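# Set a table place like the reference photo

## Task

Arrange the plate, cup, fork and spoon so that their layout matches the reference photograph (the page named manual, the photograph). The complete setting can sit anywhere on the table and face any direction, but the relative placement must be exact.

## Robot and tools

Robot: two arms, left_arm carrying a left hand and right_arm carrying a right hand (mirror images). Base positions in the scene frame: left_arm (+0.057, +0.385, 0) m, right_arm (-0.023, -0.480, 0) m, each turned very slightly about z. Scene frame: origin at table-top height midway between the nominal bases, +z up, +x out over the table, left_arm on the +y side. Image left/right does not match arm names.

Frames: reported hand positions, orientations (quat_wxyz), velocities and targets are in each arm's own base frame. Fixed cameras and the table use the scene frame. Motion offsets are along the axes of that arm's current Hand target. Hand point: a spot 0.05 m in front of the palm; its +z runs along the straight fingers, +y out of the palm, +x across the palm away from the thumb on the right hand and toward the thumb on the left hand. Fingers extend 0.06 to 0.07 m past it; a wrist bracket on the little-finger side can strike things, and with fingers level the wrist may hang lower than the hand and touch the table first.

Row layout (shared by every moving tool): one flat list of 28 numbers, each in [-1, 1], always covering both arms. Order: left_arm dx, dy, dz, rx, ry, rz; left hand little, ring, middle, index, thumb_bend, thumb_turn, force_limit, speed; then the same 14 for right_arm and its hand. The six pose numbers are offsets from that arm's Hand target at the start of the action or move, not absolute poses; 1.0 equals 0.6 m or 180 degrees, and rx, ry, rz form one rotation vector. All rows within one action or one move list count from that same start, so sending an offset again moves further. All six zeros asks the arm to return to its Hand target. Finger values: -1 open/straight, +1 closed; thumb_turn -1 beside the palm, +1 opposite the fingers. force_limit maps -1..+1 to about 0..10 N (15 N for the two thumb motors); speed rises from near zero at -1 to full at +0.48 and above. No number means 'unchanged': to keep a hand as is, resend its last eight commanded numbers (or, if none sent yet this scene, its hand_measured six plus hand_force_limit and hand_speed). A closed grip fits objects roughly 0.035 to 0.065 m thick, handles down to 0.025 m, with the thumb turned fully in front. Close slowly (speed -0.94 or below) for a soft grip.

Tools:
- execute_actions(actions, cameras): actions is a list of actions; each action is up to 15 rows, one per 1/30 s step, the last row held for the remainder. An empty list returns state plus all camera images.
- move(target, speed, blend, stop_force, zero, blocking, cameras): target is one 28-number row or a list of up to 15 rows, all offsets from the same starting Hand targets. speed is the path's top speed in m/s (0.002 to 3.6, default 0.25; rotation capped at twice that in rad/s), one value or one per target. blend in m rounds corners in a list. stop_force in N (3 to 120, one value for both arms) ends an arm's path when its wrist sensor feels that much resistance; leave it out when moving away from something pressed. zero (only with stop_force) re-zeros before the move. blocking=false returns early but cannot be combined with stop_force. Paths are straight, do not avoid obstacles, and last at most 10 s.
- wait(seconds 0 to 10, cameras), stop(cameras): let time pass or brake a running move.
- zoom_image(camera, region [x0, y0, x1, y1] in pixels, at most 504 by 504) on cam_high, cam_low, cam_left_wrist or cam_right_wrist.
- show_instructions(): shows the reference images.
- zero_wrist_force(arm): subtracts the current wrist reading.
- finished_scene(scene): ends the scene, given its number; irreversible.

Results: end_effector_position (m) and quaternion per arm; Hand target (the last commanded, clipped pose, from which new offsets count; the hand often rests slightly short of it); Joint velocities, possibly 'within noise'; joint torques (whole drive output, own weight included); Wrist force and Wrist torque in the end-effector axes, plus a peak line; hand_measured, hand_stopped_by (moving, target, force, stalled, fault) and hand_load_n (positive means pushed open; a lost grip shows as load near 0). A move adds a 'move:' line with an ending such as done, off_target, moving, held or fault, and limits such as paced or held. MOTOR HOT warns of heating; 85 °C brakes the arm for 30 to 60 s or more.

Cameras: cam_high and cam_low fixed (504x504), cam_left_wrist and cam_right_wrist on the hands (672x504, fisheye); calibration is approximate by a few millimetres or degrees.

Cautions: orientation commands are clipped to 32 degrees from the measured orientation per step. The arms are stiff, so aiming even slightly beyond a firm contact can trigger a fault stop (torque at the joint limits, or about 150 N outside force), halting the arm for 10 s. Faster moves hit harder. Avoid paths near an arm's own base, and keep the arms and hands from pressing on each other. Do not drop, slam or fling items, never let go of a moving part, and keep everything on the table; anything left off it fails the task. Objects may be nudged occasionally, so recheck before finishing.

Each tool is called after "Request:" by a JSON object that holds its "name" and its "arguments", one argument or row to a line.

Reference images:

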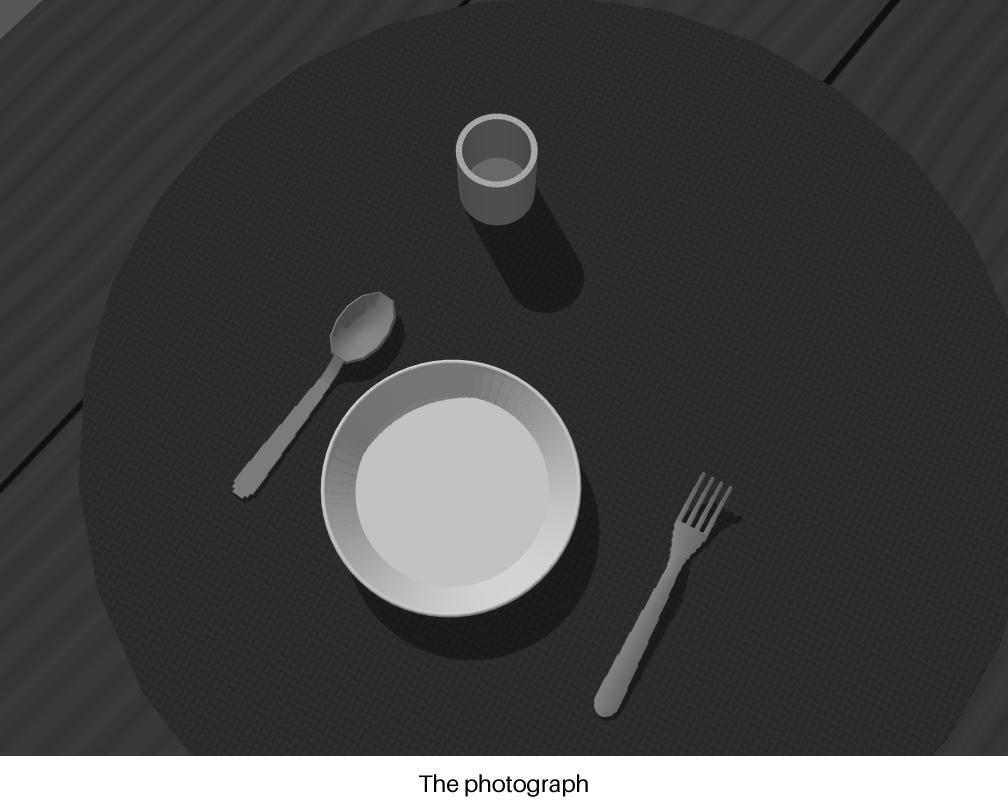

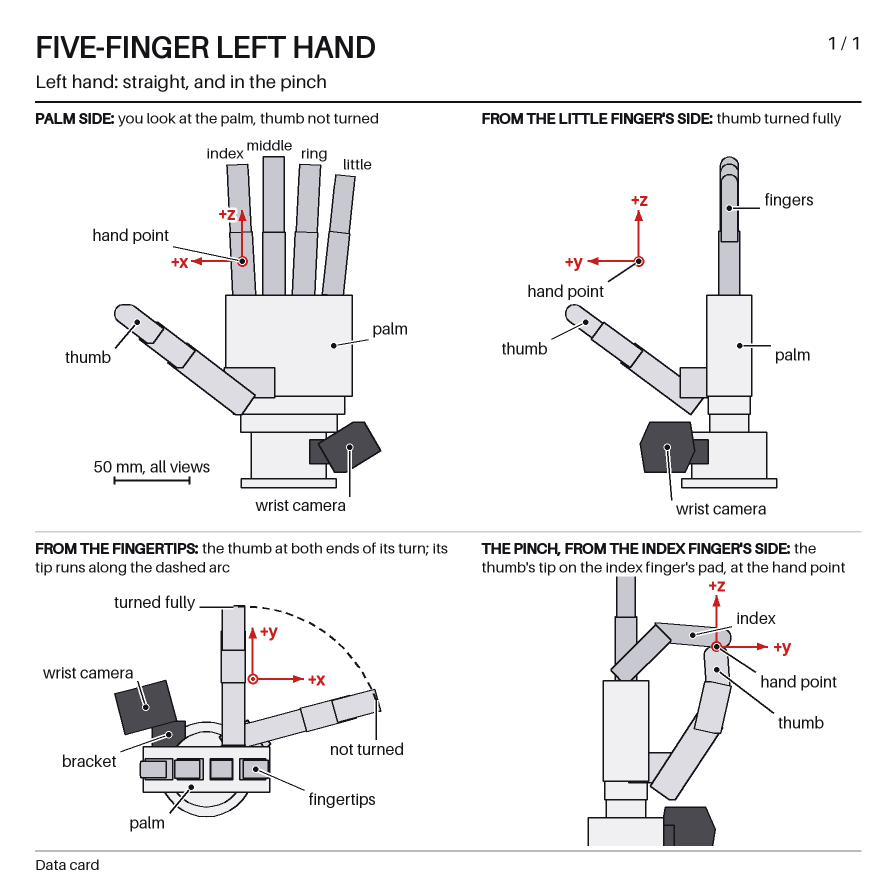

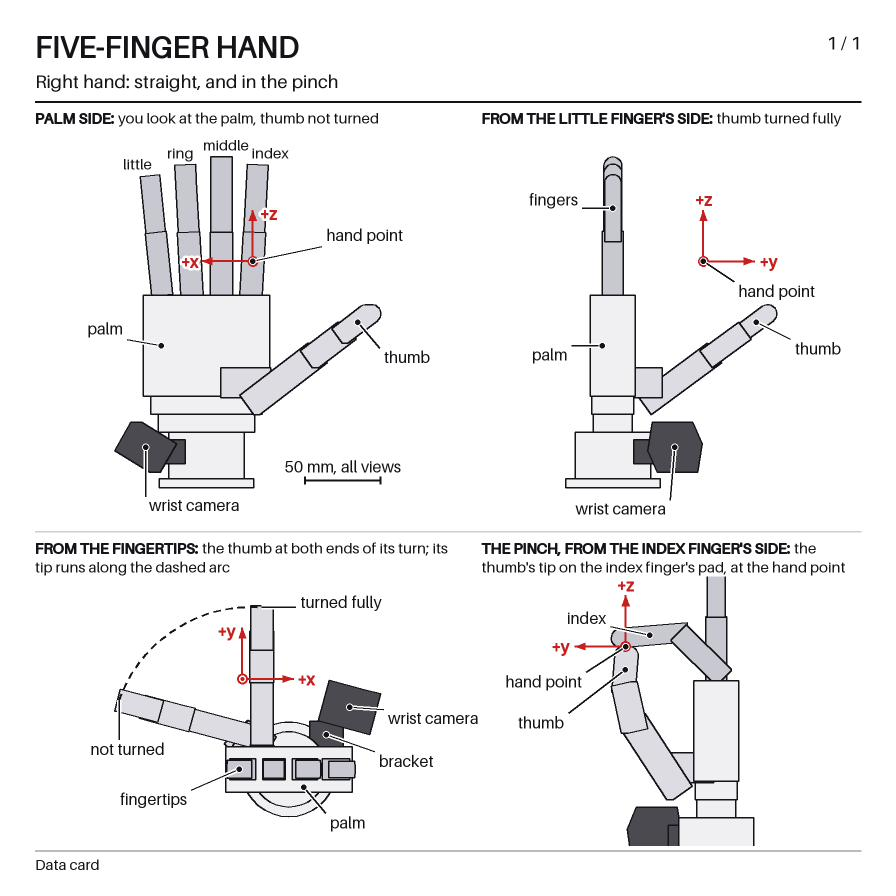

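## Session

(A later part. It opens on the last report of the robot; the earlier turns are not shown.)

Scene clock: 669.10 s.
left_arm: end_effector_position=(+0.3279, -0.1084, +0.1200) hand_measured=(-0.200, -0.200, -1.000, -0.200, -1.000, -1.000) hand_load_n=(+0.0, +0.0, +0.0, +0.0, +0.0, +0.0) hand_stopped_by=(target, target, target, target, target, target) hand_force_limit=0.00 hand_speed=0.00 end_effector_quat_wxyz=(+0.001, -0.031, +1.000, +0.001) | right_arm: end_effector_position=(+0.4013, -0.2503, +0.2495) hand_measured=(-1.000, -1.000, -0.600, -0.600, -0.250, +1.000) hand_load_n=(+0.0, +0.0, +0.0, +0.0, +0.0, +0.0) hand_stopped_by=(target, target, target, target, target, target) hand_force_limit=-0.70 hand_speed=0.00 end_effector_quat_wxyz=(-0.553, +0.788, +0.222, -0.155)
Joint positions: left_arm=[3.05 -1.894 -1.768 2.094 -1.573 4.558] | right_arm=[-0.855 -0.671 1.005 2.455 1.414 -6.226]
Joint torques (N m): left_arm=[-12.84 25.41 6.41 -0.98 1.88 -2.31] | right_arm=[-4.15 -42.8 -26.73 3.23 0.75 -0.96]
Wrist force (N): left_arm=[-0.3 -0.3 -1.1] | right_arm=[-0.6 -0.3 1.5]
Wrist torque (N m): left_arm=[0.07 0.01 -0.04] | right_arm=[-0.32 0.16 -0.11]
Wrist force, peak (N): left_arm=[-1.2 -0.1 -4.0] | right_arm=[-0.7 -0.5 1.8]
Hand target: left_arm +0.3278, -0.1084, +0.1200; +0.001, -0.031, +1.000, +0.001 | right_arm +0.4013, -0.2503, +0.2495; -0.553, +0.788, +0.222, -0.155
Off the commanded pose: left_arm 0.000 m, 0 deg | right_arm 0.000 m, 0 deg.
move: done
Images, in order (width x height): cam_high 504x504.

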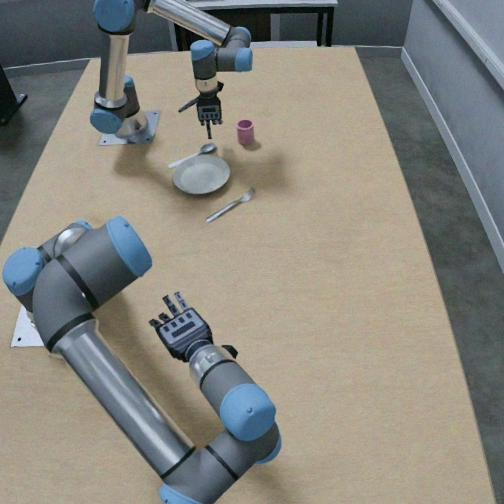

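Request:
{"name": "move", "arguments": {
  "target": [
    [0.0042,-0.0130,0,0,0,0,-0.2,-0.2,-1,-0.2,-1,-1,0,0, 0,0,0,0,0,0,-1,-1,-0.6,-0.6,-0.25,1,-0.7,0],
    [0.0042,-0.0130,0.0767,0,0,0,-0.2,-0.2,-1,-0.2,-1,-1,0,0, 0,0,0,0,0,0,-1,-1,-0.6,-0.6,-0.25,1,-0.7,0],
    [0.0412,-0.0165,0.0767,0,0,0,-0.2,-0.2,-1,-0.2,-1,-1,0,0, 0,0,0,0,0,0,-1,-1,-0.6,-0.6,-0.25,1,-0.7,0],
    [0.0412,-0.0165,0,0,0,0,-0.2,-0.2,-1,-0.2,-1,-1,0,0, 0,0,0,0,0,0,-1,-1,-0.6,-0.6,-0.25,1,-0.7,0]
  ],
  "speed": [0.1,0.05,0.03,0.08],
  "cameras": ["cam_high"]
}}

Request:
{"name": "zoom_image", "arguments": {
  "camera": "cam_high",
  "region": [150, 110, 250, 210]
}}

Scene clock: 700.30 s.
left_arm: end_effector_position=(+0.3038, -0.1198, +0.1199) hand_measured=(-0.200, -0.200, -1.000, -0.200, -1.000, -1.000) hand_load_n=(+0.0, +0.0, +0.0, +0.0, +0.0, +0.0) hand_stopped_by=(target, target, target, target, target, target) hand_force_limit=0.00 hand_speed=0.00 end_effector_quat_wxyz=(+0.001, -0.031, +1.000, +0.001) | right_arm: end_effector_position=(+0.4013, -0.2503, +0.2495) hand_measured=(-1.000, -1.000, -0.600, -0.600, -0.250, +1.000) hand_load_n=(+0.0, +0.0, +0.0, +0.0, +0.0, +0.0) hand_stopped_by=(target, target, target, target, target, target) hand_force_limit=-0.70 hand_speed=0.00 end_effector_quat_wxyz=(-0.553, +0.788, +0.222, -0.155)
Joint positions: left_arm=[3.012 -1.857 -1.819 2.107 -1.573 4.52] | right_arm=[-0.855 -0.671 1.005 2.455 1.414 -6.226]
Joint torques (N m): left_arm=[8.75 22.42 5.93 -1.03 -2.14 -2.42] | right_arm=[-4.79 -43.34 -25.84 3.01 0.63 -1.02]
Wrist force (N): left_arm=[0.0 -0.3 -1.1] | right_arm=[-0.8 -0.6 1.5]
Wrist torque (N m): left_arm=[0.05 -0.02 0.02] | right_arm=[-0.36 0.19 -0.13]
Wrist force, peak (N): left_arm=[-0.9 0.1 -2.4] | right_arm=[-0.8 -0.5 1.8]
Hand target: left_arm +0.3037, -0.1198, +0.1199; +0.001, -0.031, +1.000, +0.001 | right_arm +0.4013, -0.2503, +0.2495; -0.553, +0.788, +0.222, -0.155
Off the commanded pose: left_arm 0.000 m, 0 deg | right_arm 0.000 m, 0 deg.
move: done
Images, in order (width x height): cam_high 504x504.

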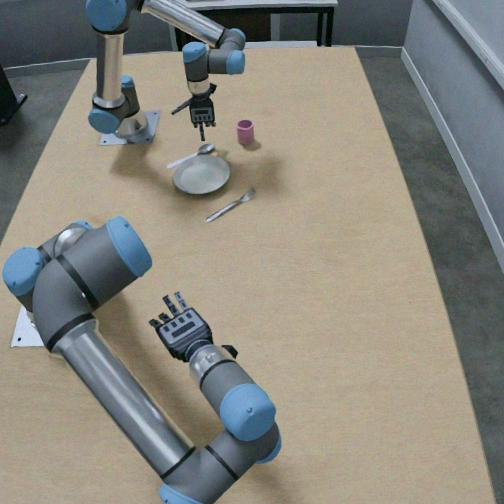

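Scaled by 5.040 from the camera's 504x504 image, which has a finer 720x720 frame.

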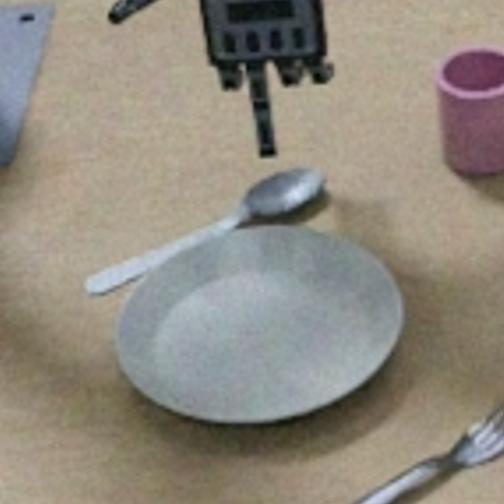

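Request:
{"name": "move", "arguments": {
  "target": [
    [0,0,0.0767,0,0,0,-0.2,-0.2,-1,-0.2,-1,-1,0,0, 0,0,0,0,0,0,-1,-1,-0.6,-0.6,-0.25,1,-0.7,0],
    [0.0252,-0.0030,0.0767,0,0,0,-0.2,-0.2,-1,-0.2,-1,-1,0,0, 0,0,0,0,0,0,-1,-1,-0.6,-0.6,-0.25,1,-0.7,0],
    [0.0252,-0.0030,0,0,0,0,-0.2,-0.2,-1,-0.2,-1,-1,0,0, 0,0,0,0,0,0,-1,-1,-0.6,-0.6,-0.25,1,-0.7,0]
  ],
  "speed": [0.05,0.03,0.08],
  "cameras": ["cam_high"]
}}

Request:
{"name": "zoom_image", "arguments": {
  "camera": "cam_high",
  "region": [150, 110, 250, 210]
}}

Scene clock: 714.30 s.
left_arm: end_effector_position=(+0.2888, -0.1225, +0.1199) hand_measured=(-0.200, -0.200, -1.000, -0.200, -1.000, -1.000) hand_load_n=(+0.0, +0.0, +0.0, +0.0, +0.0, +0.0) hand_stopped_by=(target, target, target, target, target, target) hand_force_limit=0.00 hand_speed=0.00 end_effector_quat_wxyz=(+0.001, -0.031, +1.000, +0.001) | right_arm: end_effector_position=(+0.4013, -0.2503, +0.2495) hand_measured=(-1.000, -1.000, -0.600, -0.600, -0.250, +1.000) hand_load_n=(+0.0, +0.0, +0.0, +0.0, +0.0, +0.0) hand_stopped_by=(target, target, target, target, target, target) hand_force_limit=-0.70 hand_speed=0.00 end_effector_quat_wxyz=(-0.553, +0.788, +0.222, -0.155)
Joint positions: left_arm=[2.999 -1.831 -1.854 2.117 -1.573 4.507] | right_arm=[-0.855 -0.671 1.005 2.455 1.414 -6.226]
Joint torques (N m): left_arm=[6.09 23.56 6.22 -1.17 0.51 -2.59] | right_arm=[-3.65 -42.92 -26.69 2.84 0.62 -0.76]
Wrist force (N): left_arm=[-0.3 -0.2 -1.0] | right_arm=[-0.8 -0.4 1.5]
Wrist torque (N m): left_arm=[0.05 0.03 0.00] | right_arm=[-0.32 0.19 -0.13]
Wrist force, peak (N): left_arm=[0.0 -0.1 -4.3] | right_arm=[-0.9 -0.5 1.7]
Hand target: left_arm +0.2888, -0.1225, +0.1199; +0.001, -0.031, +1.000, +0.001 | right_arm +0.4013, -0.2503, +0.2495; -0.553, +0.788, +0.222, -0.155
Off the commanded pose: left_arm 0.000 m, 0 deg | right_arm 0.000 m, 0 deg.
move: done
Images, in order (width x height): cam_high 504x504.

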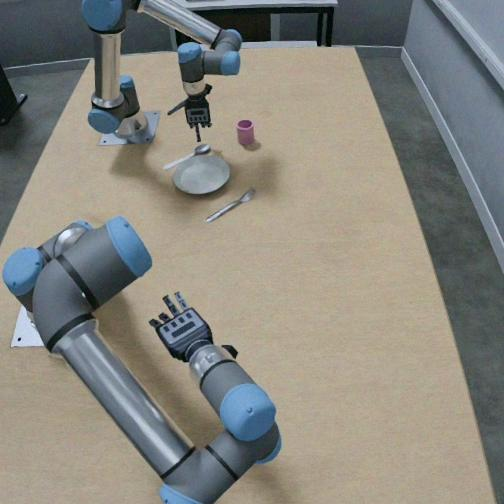

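Scaled by 5.040 from the camera's 504x504 image, which has a finer 720x720 frame.

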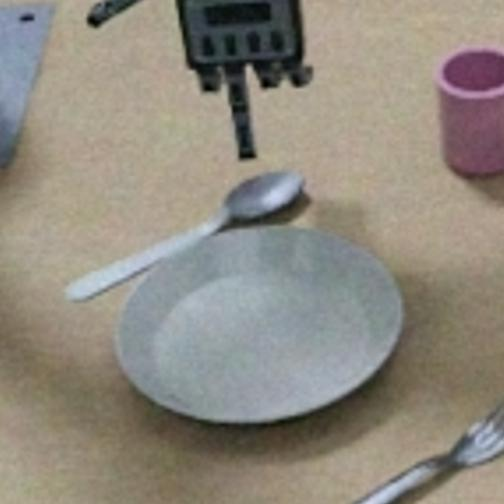

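Request:
{"name": "move", "arguments": {
  "target": [
    [0.1646,-0.1578,0,0,0,0,-0.2,-0.2,-1,-0.2,-1,-1,0,0, 0,0,0,0,0,0,-1,-1,-0.6,-0.6,-0.25,1,-0.7,0],
    [0.1646,-0.1578,0.0812,0,0,0,-0.2,-0.2,-1,-0.2,-1,-1,0,0, 0,0,0,0,0,0,-1,-1,-0.6,-0.6,-0.25,1,-0.7,0],
    [0.1884,-0.1234,0.0812,0,0,0,-0.2,-0.2,-1,-0.2,-1,-1,0,0, 0,0,0,0,0,0,-1,-1,-0.6,-0.6,-0.25,1,-0.7,0],
    [0.1884,-0.1234,0,0,0,0,-0.2,-0.2,-1,-0.2,-1,-1,0,0, 0,0,0,0,0,0,-1,-1,-0.6,-0.6,-0.25,1,-0.7,0]
  ],
  "speed": [0.15,0.06,0.03,0.08],
  "cameras": ["cam_high"]
}}

Request:
{"name": "zoom_image", "arguments": {
  "camera": "cam_high",
  "region": [150, 110, 250, 210]
}}

Scene clock: 733.70 s.
left_arm: end_effector_position=(+0.1806, -0.2035, +0.1195) hand_measured=(-0.200, -0.200, -1.000, -0.200, -1.000, -1.000) hand_load_n=(+0.0, +0.0, +0.0, +0.0, -0.5, +0.0) hand_stopped_by=(target, target, target, target, target, target) hand_force_limit=0.00 hand_speed=0.00 end_effector_quat_wxyz=(+0.001, -0.031, +1.000, +0.001) | right_arm: end_effector_position=(+0.4013, -0.2503, +0.2495) hand_measured=(-1.000, -1.000, -0.600, -0.600, -0.250, +1.000) hand_load_n=(+0.0, +0.0, +0.0, +0.0, +0.0, +0.0) hand_stopped_by=(target, target, target, target, target, target) hand_force_limit=-0.70 hand_speed=0.00 end_effector_quat_wxyz=(-0.553, +0.788, +0.222, -0.155)
Joint positions: left_arm=[2.661 -1.76 -1.947 2.137 -1.573 4.169] | right_arm=[-0.855 -0.671 1.005 2.455 1.414 -6.226]
Joint torques (N m): left_arm=[-12.95 19.51 6.46 -1.31 2.35 -2.33] | right_arm=[-4.05 -43.96 -25.95 2.68 0.4 -0.71]
Wrist force (N): left_arm=[-0.4 -0.1 -1.1] | right_arm=[-0.7 -0.3 1.5]
Wrist torque (N m): left_arm=[0.10 0.02 -0.06] | right_arm=[-0.31 0.17 -0.13]
Wrist force, peak (N): left_arm=[-0.7 -0.2 -2.3] | right_arm=[-0.9 -0.5 1.7]
Hand target: left_arm +0.1806, -0.2035, +0.1195; +0.001, -0.031, +1.000, +0.001 | right_arm +0.4013, -0.2503, +0.2495; -0.553, +0.788, +0.222, -0.155
Off the commanded pose: left_arm 0.000 m, 0 deg | right_arm 0.000 m, 0 deg.
move: done
Images, in order (width x height): cam_high 504x504.

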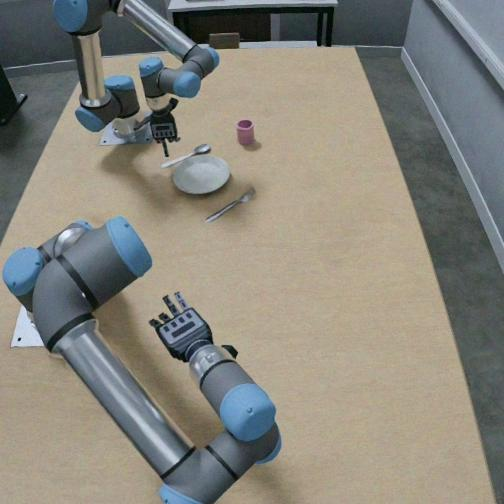

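Scaled by 5.040 from the camera's 504x504 image, which has a finer 720x720 frame.

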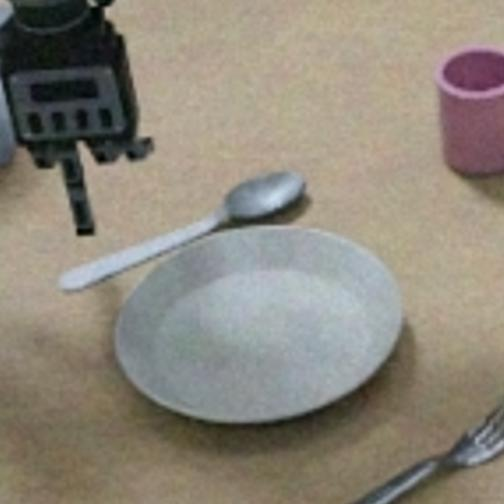

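Request:
{"name": "move", "arguments": {
  "target": [
    [-0.0107,-0.0130,0,0,0,0,-0.2,-0.2,-1,-0.2,-1,-1,0,0, 0,0,0,0,0,0,-1,-1,-0.6,-0.6,-0.25,1,-0.7,0],
    [-0.0107,-0.0130,0.0805,0,0,0,-0.2,-0.2,-1,-0.2,-1,-1,0,0, 0,0,0,0,0,0,-1,-1,-0.6,-0.6,-0.25,1,-0.7,0],
    [0.0063,0.0168,0.0805,0,0,0,-0.2,-0.2,-1,-0.2,-1,-1,0,0, 0,0,0,0,0,0,-1,-1,-0.6,-0.6,-0.25,1,-0.7,0],
    [0.0063,0.0168,-0.05,0,0,0,-0.2,-0.2,-1,-0.2,-1,-1,0,0, 0,0,0,0,0,0,-1,-1,-0.6,-0.6,-0.25,1,-0.7,0]
  ],
  "speed": [0.15,0.06,0.03,0.12],
  "cameras": ["cam_high"]
}}

Request:
{"name": "zoom_image", "arguments": {
  "camera": "cam_high",
  "region": [150, 110, 250, 210]
}}

Request:
{"name": "zoom_image", "arguments": {
  "camera": "cam_high",
  "region": [150, 100, 280, 230]
}}

Scene clock: 758.83 s.
left_arm: end_effector_position=(+0.1762, -0.1938, +0.1495) hand_measured=(-0.200, -0.200, -1.000, -0.200, -1.000, -1.000) hand_load_n=(+0.0, +0.0, +0.0, +0.0, +0.0, +0.0) hand_stopped_by=(target, target, target, target, target, target) hand_force_limit=0.00 hand_speed=0.00 end_effector_quat_wxyz=(+0.001, -0.031, +1.000, +0.001) | right_arm: end_effector_position=(+0.4013, -0.2503, +0.2495) hand_measured=(-1.000, -1.000, -0.600, -0.600, -0.250, +1.000) hand_load_n=(+0.0, +0.0, -0.5, +0.0, +0.0, +0.0) hand_stopped_by=(target, target, target, target, target, target) hand_force_limit=-0.70 hand_speed=0.00 end_effector_quat_wxyz=(-0.553, +0.788, +0.222, -0.155)
Joint positions: left_arm=[2.683 -1.697 -1.934 2.061 -1.573 4.191] | right_arm=[-0.855 -0.671 1.005 2.455 1.414 -6.226]
Joint torques (N m): left_arm=[-10.87 22.04 11.62 -3.55 2.56 -2.39] | right_arm=[-3.76 -42.84 -27.06 2.65 0.35 -0.92]
Wrist force (N): left_arm=[-0.5 -0.1 -1.3] | right_arm=[-0.7 -0.5 1.7]
Wrist torque (N m): left_arm=[0.11 0.03 -0.04] | right_arm=[-0.36 0.17 -0.13]
Wrist force, peak (N): left_arm=[-0.2 -0.3 -2.5] | right_arm=[-0.8 -0.4 1.8]
Hand target: left_arm +0.1761, -0.1937, +0.1495; +0.001, -0.031, +1.000, +0.001 | right_arm +0.4013, -0.2503, +0.2495; -0.553, +0.788, +0.222, -0.155
Off the commanded pose: left_arm 0.000 m, 0 deg | right_arm 0.000 m, 0 deg.
move: done
Images, in order (width x height): cam_high 504x504.

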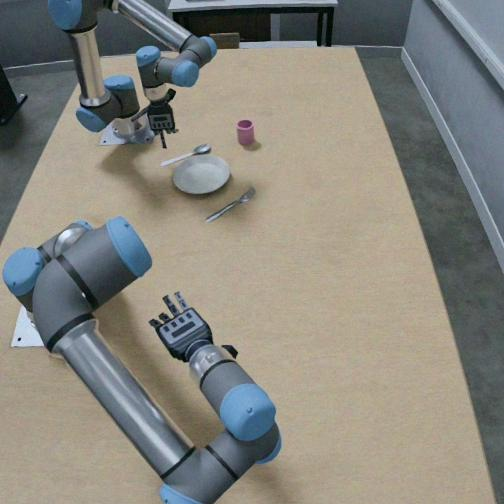

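Scaled by 5.040 from the camera's 504x504 image, which has a finer 720x720 frame.

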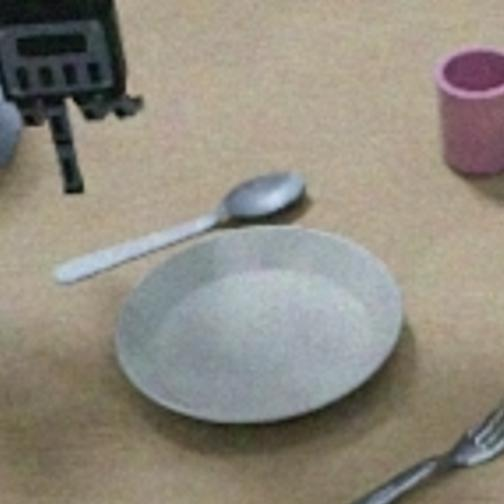

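Scaled by 3.877 from the camera's 504x504 image, which has a finer 720x720 frame.

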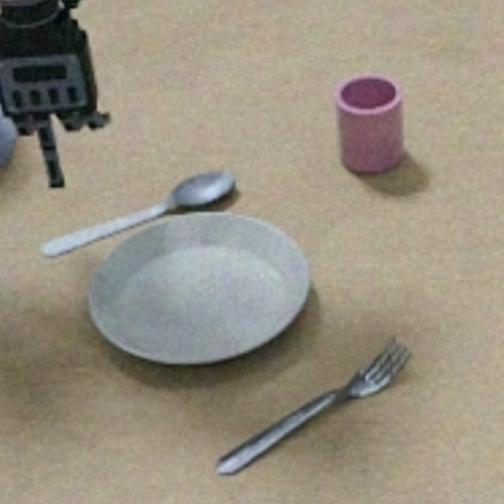

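Request:
{"name": "zoom_image", "arguments": {
  "camera": "cam_high",
  "region": [200, 180, 260, 240]
}}

Request:
{"name": "zoom_image", "arguments": {
  "camera": "cam_high",
  "region": [220, 105, 270, 155]
}}

Scaled by 8.400 from the camera's 504x504 image, which has a finer 720x720 frame.

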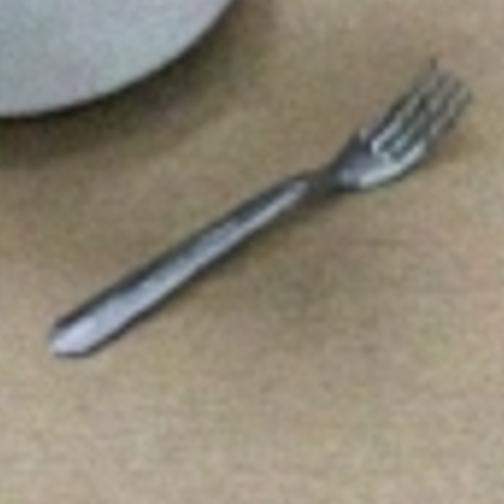

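Scaled by 10.080 from the camera's 504x504 image, which has a finer 720x720 frame.

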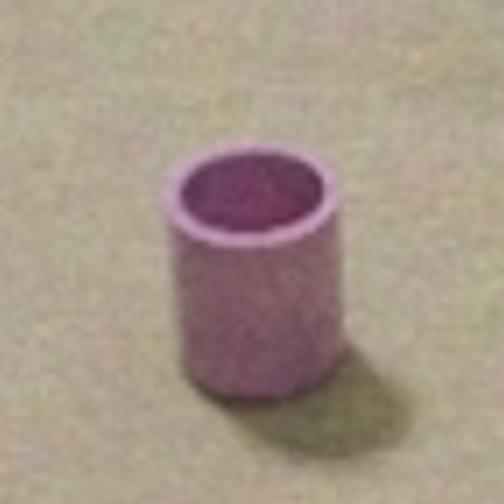

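Request:
{"name": "move", "arguments": {
  "target": [
    [-0.4178,-0.2881,0,0,0,0,0.3,0.3,-1,0.3,-1,-1,0,0, 0,0,0,0,0,0,-1,-1,-0.6,-0.6,-0.25,1,-0.7,0],
    [-0.4178,-0.2881,0.1292,0,0,0,0.3,0.3,-1,0.3,-1,-1,0,0, 0,0,0,0,0,0,-1,-1,-0.6,-0.6,-0.25,1,-0.7,0],
    [-0.4407,-0.3150,0.1292,0,0,0,0.3,0.3,-1,0.3,-1,-1,0,0, 0,0,0,0,0,0,-1,-1,-0.6,-0.6,-0.25,1,-0.7,0],
    [-0.4407,-0.3150,0.04,0,0,0,0.3,0.3,-1,0.3,-1,-1,0,0, 0,0,0,0,0,0,-1,-1,-0.6,-0.6,-0.25,1,-0.7,0]
  ],
  "speed": [0.2,0.08,0.03,0.08],
  "cameras": ["cam_high"]
}}

Request:
{"name": "zoom_image", "arguments": {
  "camera": "cam_high",
  "region": [200, 180, 260, 240]
}}

Request:
{"name": "zoom_image", "arguments": {
  "camera": "cam_high",
  "region": [150, 110, 270, 230]
}}

Scene clock: 793.37 s.
left_arm: end_effector_position=(+0.4520, -0.3657, +0.1258) hand_measured=(+0.300, +0.300, -1.000, +0.300, -1.000, -1.000) hand_load_n=(+0.5, +0.0, +0.0, +0.0, +0.0, +0.0) hand_stopped_by=(target, target, target, target, target, target) hand_force_limit=0.00 hand_speed=0.00 end_effector_quat_wxyz=(+0.001, -0.031, +1.000, +0.001) | right_arm: end_effector_position=(+0.4013, -0.2503, +0.2495) hand_measured=(-1.000, -1.000, -0.600, -0.600, -0.250, +1.000) hand_load_n=(-0.5, -0.5, +0.0, +0.0, +0.0, +0.0) hand_stopped_by=(target, target, target, target, target, target) hand_force_limit=-0.70 hand_speed=0.00 end_effector_quat_wxyz=(-0.553, +0.788, +0.222, -0.155)
Joint positions: left_arm=[2.632 -2.501 -0.743 1.675 -1.573 4.14] | right_arm=[-0.855 -0.671 1.005 2.455 1.414 -6.226]
Joint torques (N m): left_arm=[-13.11 44.35 8.95 0.25 2.15 -2.45] | right_arm=[-3.09 -43.03 -26.38 2.47 0.19 -0.87]
Wrist force (N): left_arm=[-0.2 -0.1 -1.2] | right_arm=[-0.9 -0.5 1.6]
Wrist torque (N m): left_arm=[0.11 0.00 0.00] | right_arm=[-0.34 0.20 -0.14]
Wrist force, peak (N): left_arm=[-0.3 -0.1 -2.4] | right_arm=[-0.7 -0.5 1.7]
Hand target: left_arm +0.4519, -0.3658, +0.1258; +0.001, -0.031, +1.000, +0.001 | right_arm +0.4013, -0.2503, +0.2495; -0.553, +0.788, +0.222, -0.155
Off the commanded pose: left_arm 0.000 m, 0 deg | right_arm 0.000 m, 0 deg.
move: done
Images, in order (width x height): cam_high 504x504.

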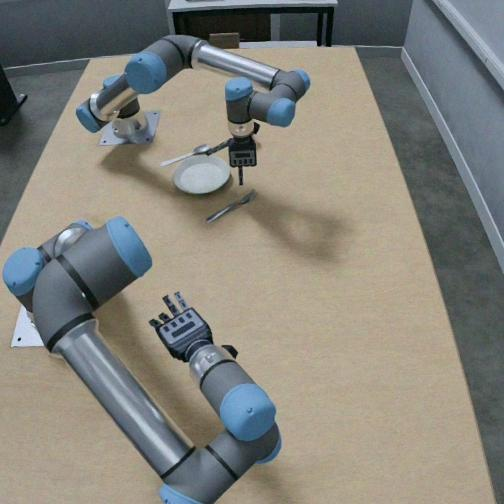

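Scaled by 8.400 from the camera's 504x504 image, which has a finer 720x720 frame.

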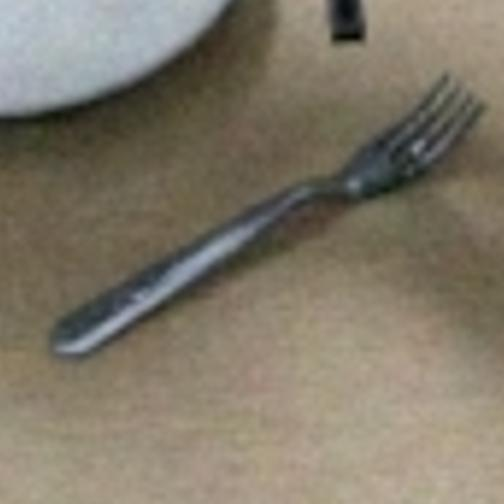

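Scaled by 4.200 from the camera's 504x504 image, which has a finer 720x720 frame.

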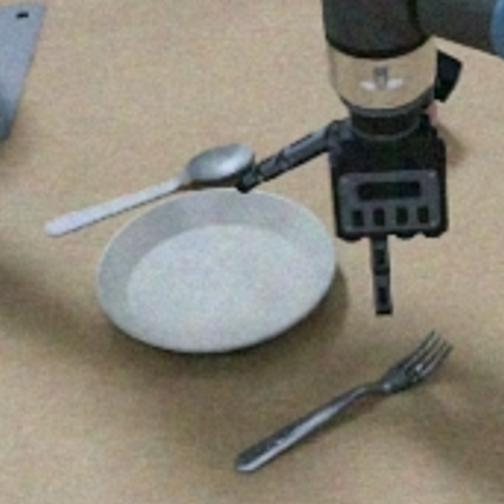

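Request:
{"name": "move", "arguments": {
  "target": [
    [0.0043,0.0280,0,0,0,0,0.3,0.3,-1,0.3,-1,-1,0,0, 0,0,0,0,0,0,-1,-1,-0.6,-0.6,-0.25,1,-0.7,0],
    [0.0043,0.0280,0.0897,0,0,0,0.3,0.3,-1,0.3,-1,-1,0,0, 0,0,0,0,0,0,-1,-1,-0.6,-0.6,-0.25,1,-0.7,0],
    [-0.0187,-0.0027,0.0897,0,0,0,0.3,0.3,-1,0.3,-1,-1,0,0, 0,0,0,0,0,0,-1,-1,-0.6,-0.6,-0.25,1,-0.7,0],
    [-0.0187,-0.0027,-0.157,0,0,0,0.3,0.3,-1,0.3,-1,-1,0,0, 0,0,0,0,0,0,-1,-1,-0.6,-0.6,-0.25,1,-0.7,0]
  ],
  "speed": [0.15,0.06,0.03,0.12],
  "cameras": ["cam_high"]
}}

Request:
{"name": "zoom_image", "arguments": {
  "camera": "cam_high",
  "region": [200, 180, 260, 240]
}}

Request:
{"name": "zoom_image", "arguments": {
  "camera": "cam_high",
  "region": [150, 110, 270, 230]
}}

Scene clock: 810.23 s.
left_arm: end_effector_position=(+0.4630, -0.3669, +0.2199) hand_measured=(+0.300, +0.300, -1.000, +0.300, -1.000, -1.000) hand_load_n=(+0.0, -0.5, +0.0, +0.0, +0.0, +0.0) hand_stopped_by=(target, target, target, target, target, target) hand_force_limit=0.00 hand_speed=0.00 end_effector_quat_wxyz=(+0.001, -0.031, +1.000, +0.001) | right_arm: end_effector_position=(+0.4013, -0.2503, +0.2495) hand_measured=(-1.000, -1.000, -0.600, -0.600, -0.250, +1.000) hand_load_n=(+0.0, +0.0, +0.0, +0.0, +0.5, +0.0) hand_stopped_by=(target, target, target, target, target, target) hand_force_limit=-0.70 hand_speed=0.00 end_effector_quat_wxyz=(-0.553, +0.788, +0.222, -0.155)
Joint positions: left_arm=[2.639 -2.56 -0.391 1.381 -1.573 4.147] | right_arm=[-0.855 -0.671 1.005 2.455 1.414 -6.226]
Joint torques (N m): left_arm=[-10.72 59.9 24.12 -2.81 -2.65 -2] | right_arm=[-3.69 -44.15 -25.88 2.55 0.22 -0.94]
Wrist force (N): left_arm=[-0.4 0.1 -0.8] | right_arm=[-0.9 -0.4 1.5]
Wrist torque (N m): left_arm=[0.13 0.04 0.00] | right_arm=[-0.32 0.21 -0.14]
Wrist force, peak (N): left_arm=[-0.4 0.0 -2.5] | right_arm=[-0.8 -0.5 1.7]
Hand target: left_arm +0.4630, -0.3668, +0.2200; +0.001, -0.031, +1.000, +0.001 | right_arm +0.4013, -0.2503, +0.2495; -0.553, +0.788, +0.222, -0.155
Off the commanded pose: left_arm 0.000 m, 0 deg | right_arm 0.000 m, 0 deg.
move: done
Images, in order (width x height): cam_high 504x504.

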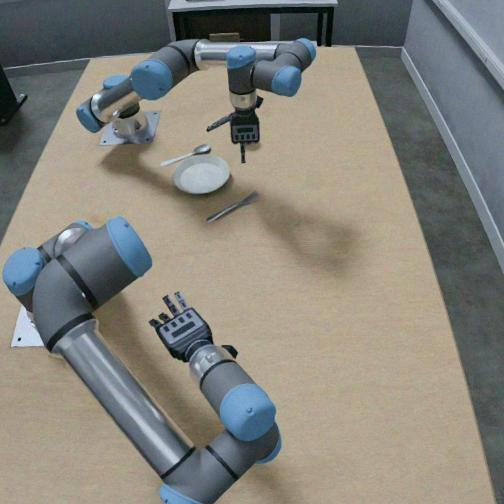

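Scaled by 8.400 from the camera's 504x504 image, which has a finer 720x720 frame.

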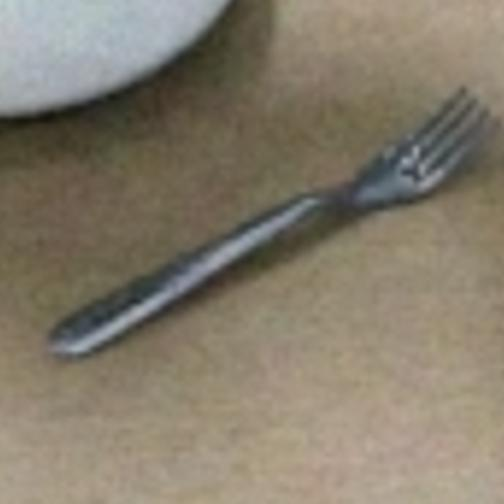

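Scaled by 4.200 from the camera's 504x504 image, which has a finer 720x720 frame.

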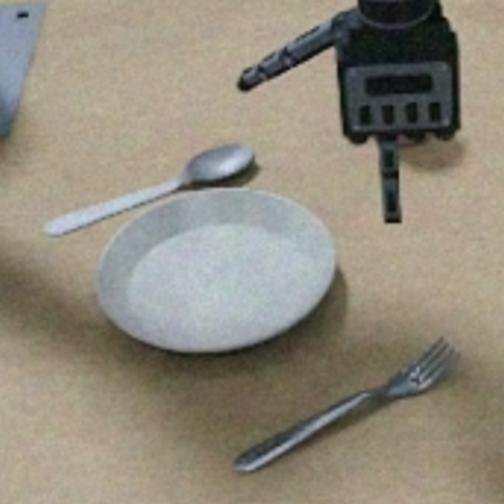

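Request:
{"name": "finished_scene", "arguments": {
  "scene": 2
}}

The scene is finished: the task was done.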